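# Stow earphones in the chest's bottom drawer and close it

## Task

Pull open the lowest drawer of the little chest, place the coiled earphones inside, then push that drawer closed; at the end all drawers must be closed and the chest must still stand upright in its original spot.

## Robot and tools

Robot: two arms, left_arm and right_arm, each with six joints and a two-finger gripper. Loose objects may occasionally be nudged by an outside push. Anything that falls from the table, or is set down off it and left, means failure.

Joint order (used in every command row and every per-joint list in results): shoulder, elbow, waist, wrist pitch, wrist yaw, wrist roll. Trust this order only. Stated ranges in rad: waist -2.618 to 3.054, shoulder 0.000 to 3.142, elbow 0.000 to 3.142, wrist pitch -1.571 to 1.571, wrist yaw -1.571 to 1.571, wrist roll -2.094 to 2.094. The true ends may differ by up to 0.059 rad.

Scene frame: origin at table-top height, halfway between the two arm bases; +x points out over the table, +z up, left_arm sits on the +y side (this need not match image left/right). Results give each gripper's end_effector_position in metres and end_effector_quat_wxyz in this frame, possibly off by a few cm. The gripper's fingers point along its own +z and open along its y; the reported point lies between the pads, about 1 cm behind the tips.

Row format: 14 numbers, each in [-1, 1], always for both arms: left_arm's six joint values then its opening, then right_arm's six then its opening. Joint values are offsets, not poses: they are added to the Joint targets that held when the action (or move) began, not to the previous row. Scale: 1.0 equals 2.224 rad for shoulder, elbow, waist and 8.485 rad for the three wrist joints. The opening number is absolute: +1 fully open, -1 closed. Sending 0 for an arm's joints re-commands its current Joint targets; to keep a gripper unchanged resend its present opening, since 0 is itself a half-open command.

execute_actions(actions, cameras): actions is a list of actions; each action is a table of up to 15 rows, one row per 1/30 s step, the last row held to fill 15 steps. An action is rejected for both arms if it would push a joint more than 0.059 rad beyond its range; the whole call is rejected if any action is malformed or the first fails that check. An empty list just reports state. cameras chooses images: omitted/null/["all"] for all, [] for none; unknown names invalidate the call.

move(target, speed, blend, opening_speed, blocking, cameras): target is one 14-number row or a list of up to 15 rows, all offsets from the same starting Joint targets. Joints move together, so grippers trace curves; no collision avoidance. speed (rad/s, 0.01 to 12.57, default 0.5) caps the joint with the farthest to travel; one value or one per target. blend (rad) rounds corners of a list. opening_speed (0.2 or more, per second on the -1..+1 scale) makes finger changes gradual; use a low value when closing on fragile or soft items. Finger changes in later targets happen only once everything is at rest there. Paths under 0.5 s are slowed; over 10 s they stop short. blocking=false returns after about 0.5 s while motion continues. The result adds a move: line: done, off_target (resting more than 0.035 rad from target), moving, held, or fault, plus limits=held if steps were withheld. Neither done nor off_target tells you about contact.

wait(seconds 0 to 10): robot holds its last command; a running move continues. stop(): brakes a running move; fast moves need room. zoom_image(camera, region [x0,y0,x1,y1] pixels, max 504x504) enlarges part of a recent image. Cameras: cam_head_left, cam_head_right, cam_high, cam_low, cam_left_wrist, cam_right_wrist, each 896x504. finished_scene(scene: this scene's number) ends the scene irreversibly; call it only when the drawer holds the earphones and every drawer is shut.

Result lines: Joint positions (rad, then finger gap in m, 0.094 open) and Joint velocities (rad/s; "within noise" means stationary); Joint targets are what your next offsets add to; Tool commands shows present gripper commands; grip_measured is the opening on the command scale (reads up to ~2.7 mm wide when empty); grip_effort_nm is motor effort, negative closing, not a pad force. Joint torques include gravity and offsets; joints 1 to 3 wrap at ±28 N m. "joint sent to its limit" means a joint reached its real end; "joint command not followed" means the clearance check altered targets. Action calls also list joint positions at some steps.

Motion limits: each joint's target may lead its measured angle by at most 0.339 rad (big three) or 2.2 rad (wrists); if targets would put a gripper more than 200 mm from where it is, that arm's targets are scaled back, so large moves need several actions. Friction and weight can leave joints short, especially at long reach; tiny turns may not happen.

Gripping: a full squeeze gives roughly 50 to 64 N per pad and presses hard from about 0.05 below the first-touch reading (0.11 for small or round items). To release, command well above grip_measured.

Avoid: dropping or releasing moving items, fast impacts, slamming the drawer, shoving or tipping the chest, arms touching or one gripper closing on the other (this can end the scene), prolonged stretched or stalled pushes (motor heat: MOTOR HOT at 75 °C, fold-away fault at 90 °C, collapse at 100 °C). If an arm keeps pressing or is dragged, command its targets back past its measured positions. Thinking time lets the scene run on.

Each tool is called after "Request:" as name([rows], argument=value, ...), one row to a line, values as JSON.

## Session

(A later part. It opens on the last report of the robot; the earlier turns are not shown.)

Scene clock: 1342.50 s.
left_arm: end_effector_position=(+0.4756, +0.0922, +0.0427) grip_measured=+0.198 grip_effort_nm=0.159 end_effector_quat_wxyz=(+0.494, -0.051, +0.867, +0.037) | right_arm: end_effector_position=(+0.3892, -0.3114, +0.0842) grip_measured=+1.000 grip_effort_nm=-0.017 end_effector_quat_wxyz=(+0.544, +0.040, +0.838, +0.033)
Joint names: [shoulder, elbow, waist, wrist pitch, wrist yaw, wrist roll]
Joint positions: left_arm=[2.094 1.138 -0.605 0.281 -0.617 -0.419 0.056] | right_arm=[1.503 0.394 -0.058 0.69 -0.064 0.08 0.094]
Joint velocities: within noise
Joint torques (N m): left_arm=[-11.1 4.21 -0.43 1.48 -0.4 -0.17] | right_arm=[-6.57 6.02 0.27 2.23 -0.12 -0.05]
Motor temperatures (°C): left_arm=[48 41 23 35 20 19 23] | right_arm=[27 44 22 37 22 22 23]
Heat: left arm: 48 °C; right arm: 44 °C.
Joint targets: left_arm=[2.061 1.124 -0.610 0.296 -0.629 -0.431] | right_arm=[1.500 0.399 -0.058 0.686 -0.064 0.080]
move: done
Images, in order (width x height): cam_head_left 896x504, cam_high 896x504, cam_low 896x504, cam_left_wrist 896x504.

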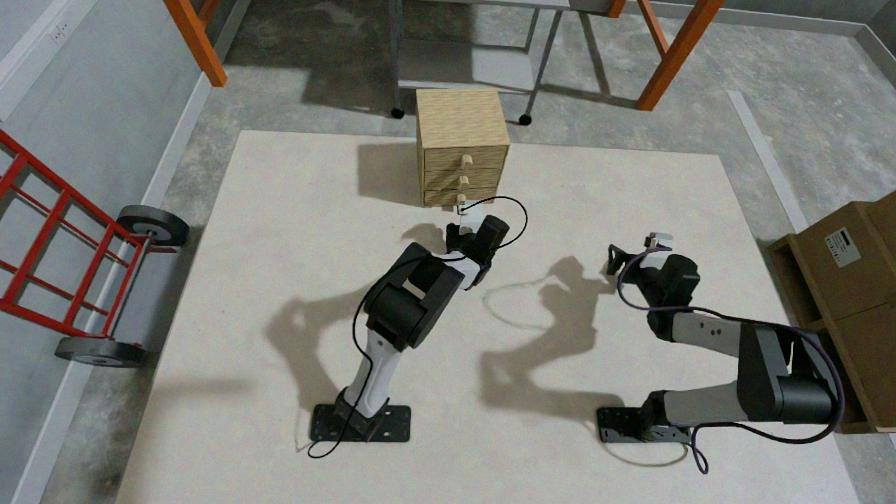

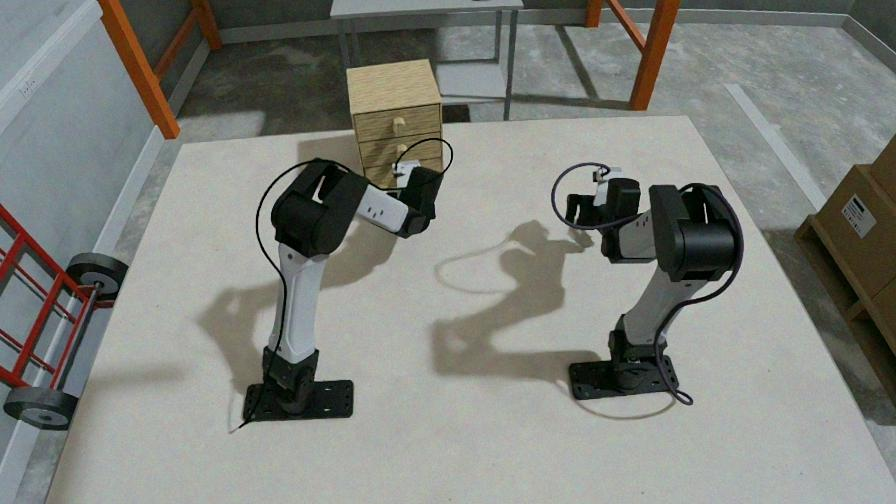

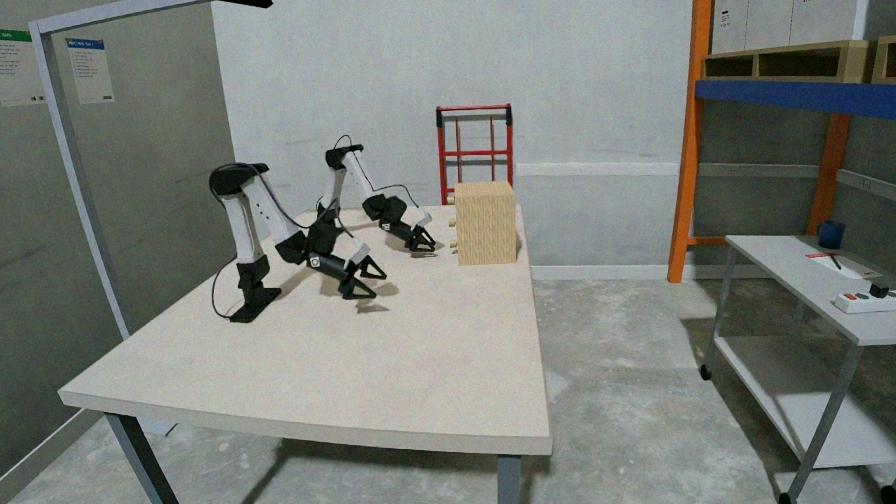

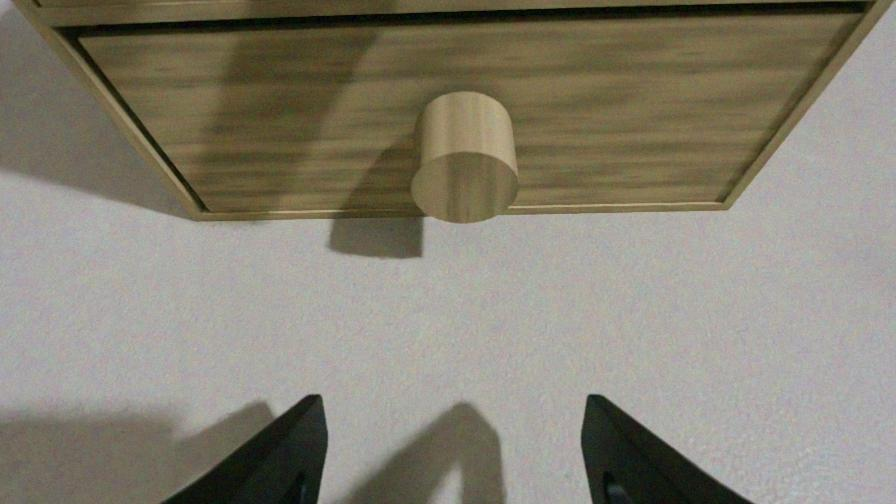

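Request:
zoom_image(camera="cam_low", region=[440, 175, 480, 270])

Request:
zoom_image(camera="cam_head_left", region=[400, 80, 530, 220])

Request:
zoom_image(camera="cam_high", region=[330, 55, 460, 200])

Scaled by 5.305 from the camera's 896x504 image, which has a finer 1280x720 frame.

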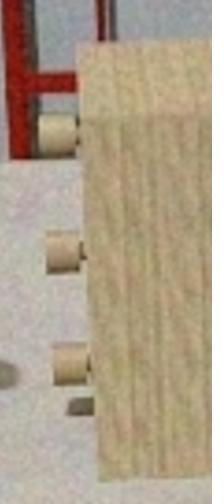

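Scaled by 3.600 from the camera's 896x504 image, which has a finer 1280x720 frame.

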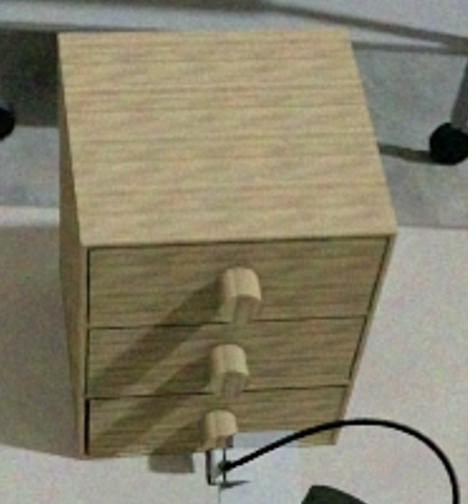

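Scaled by 3.476 from the camera's 896x504 image, which has a finer 1280x720 frame.

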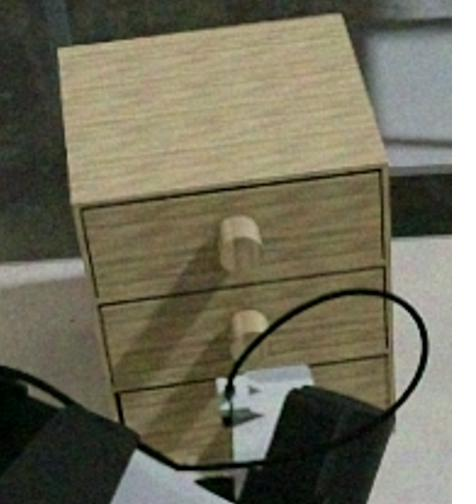

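Request:
finished_scene(scene=1)

The scene is finished: the task was done.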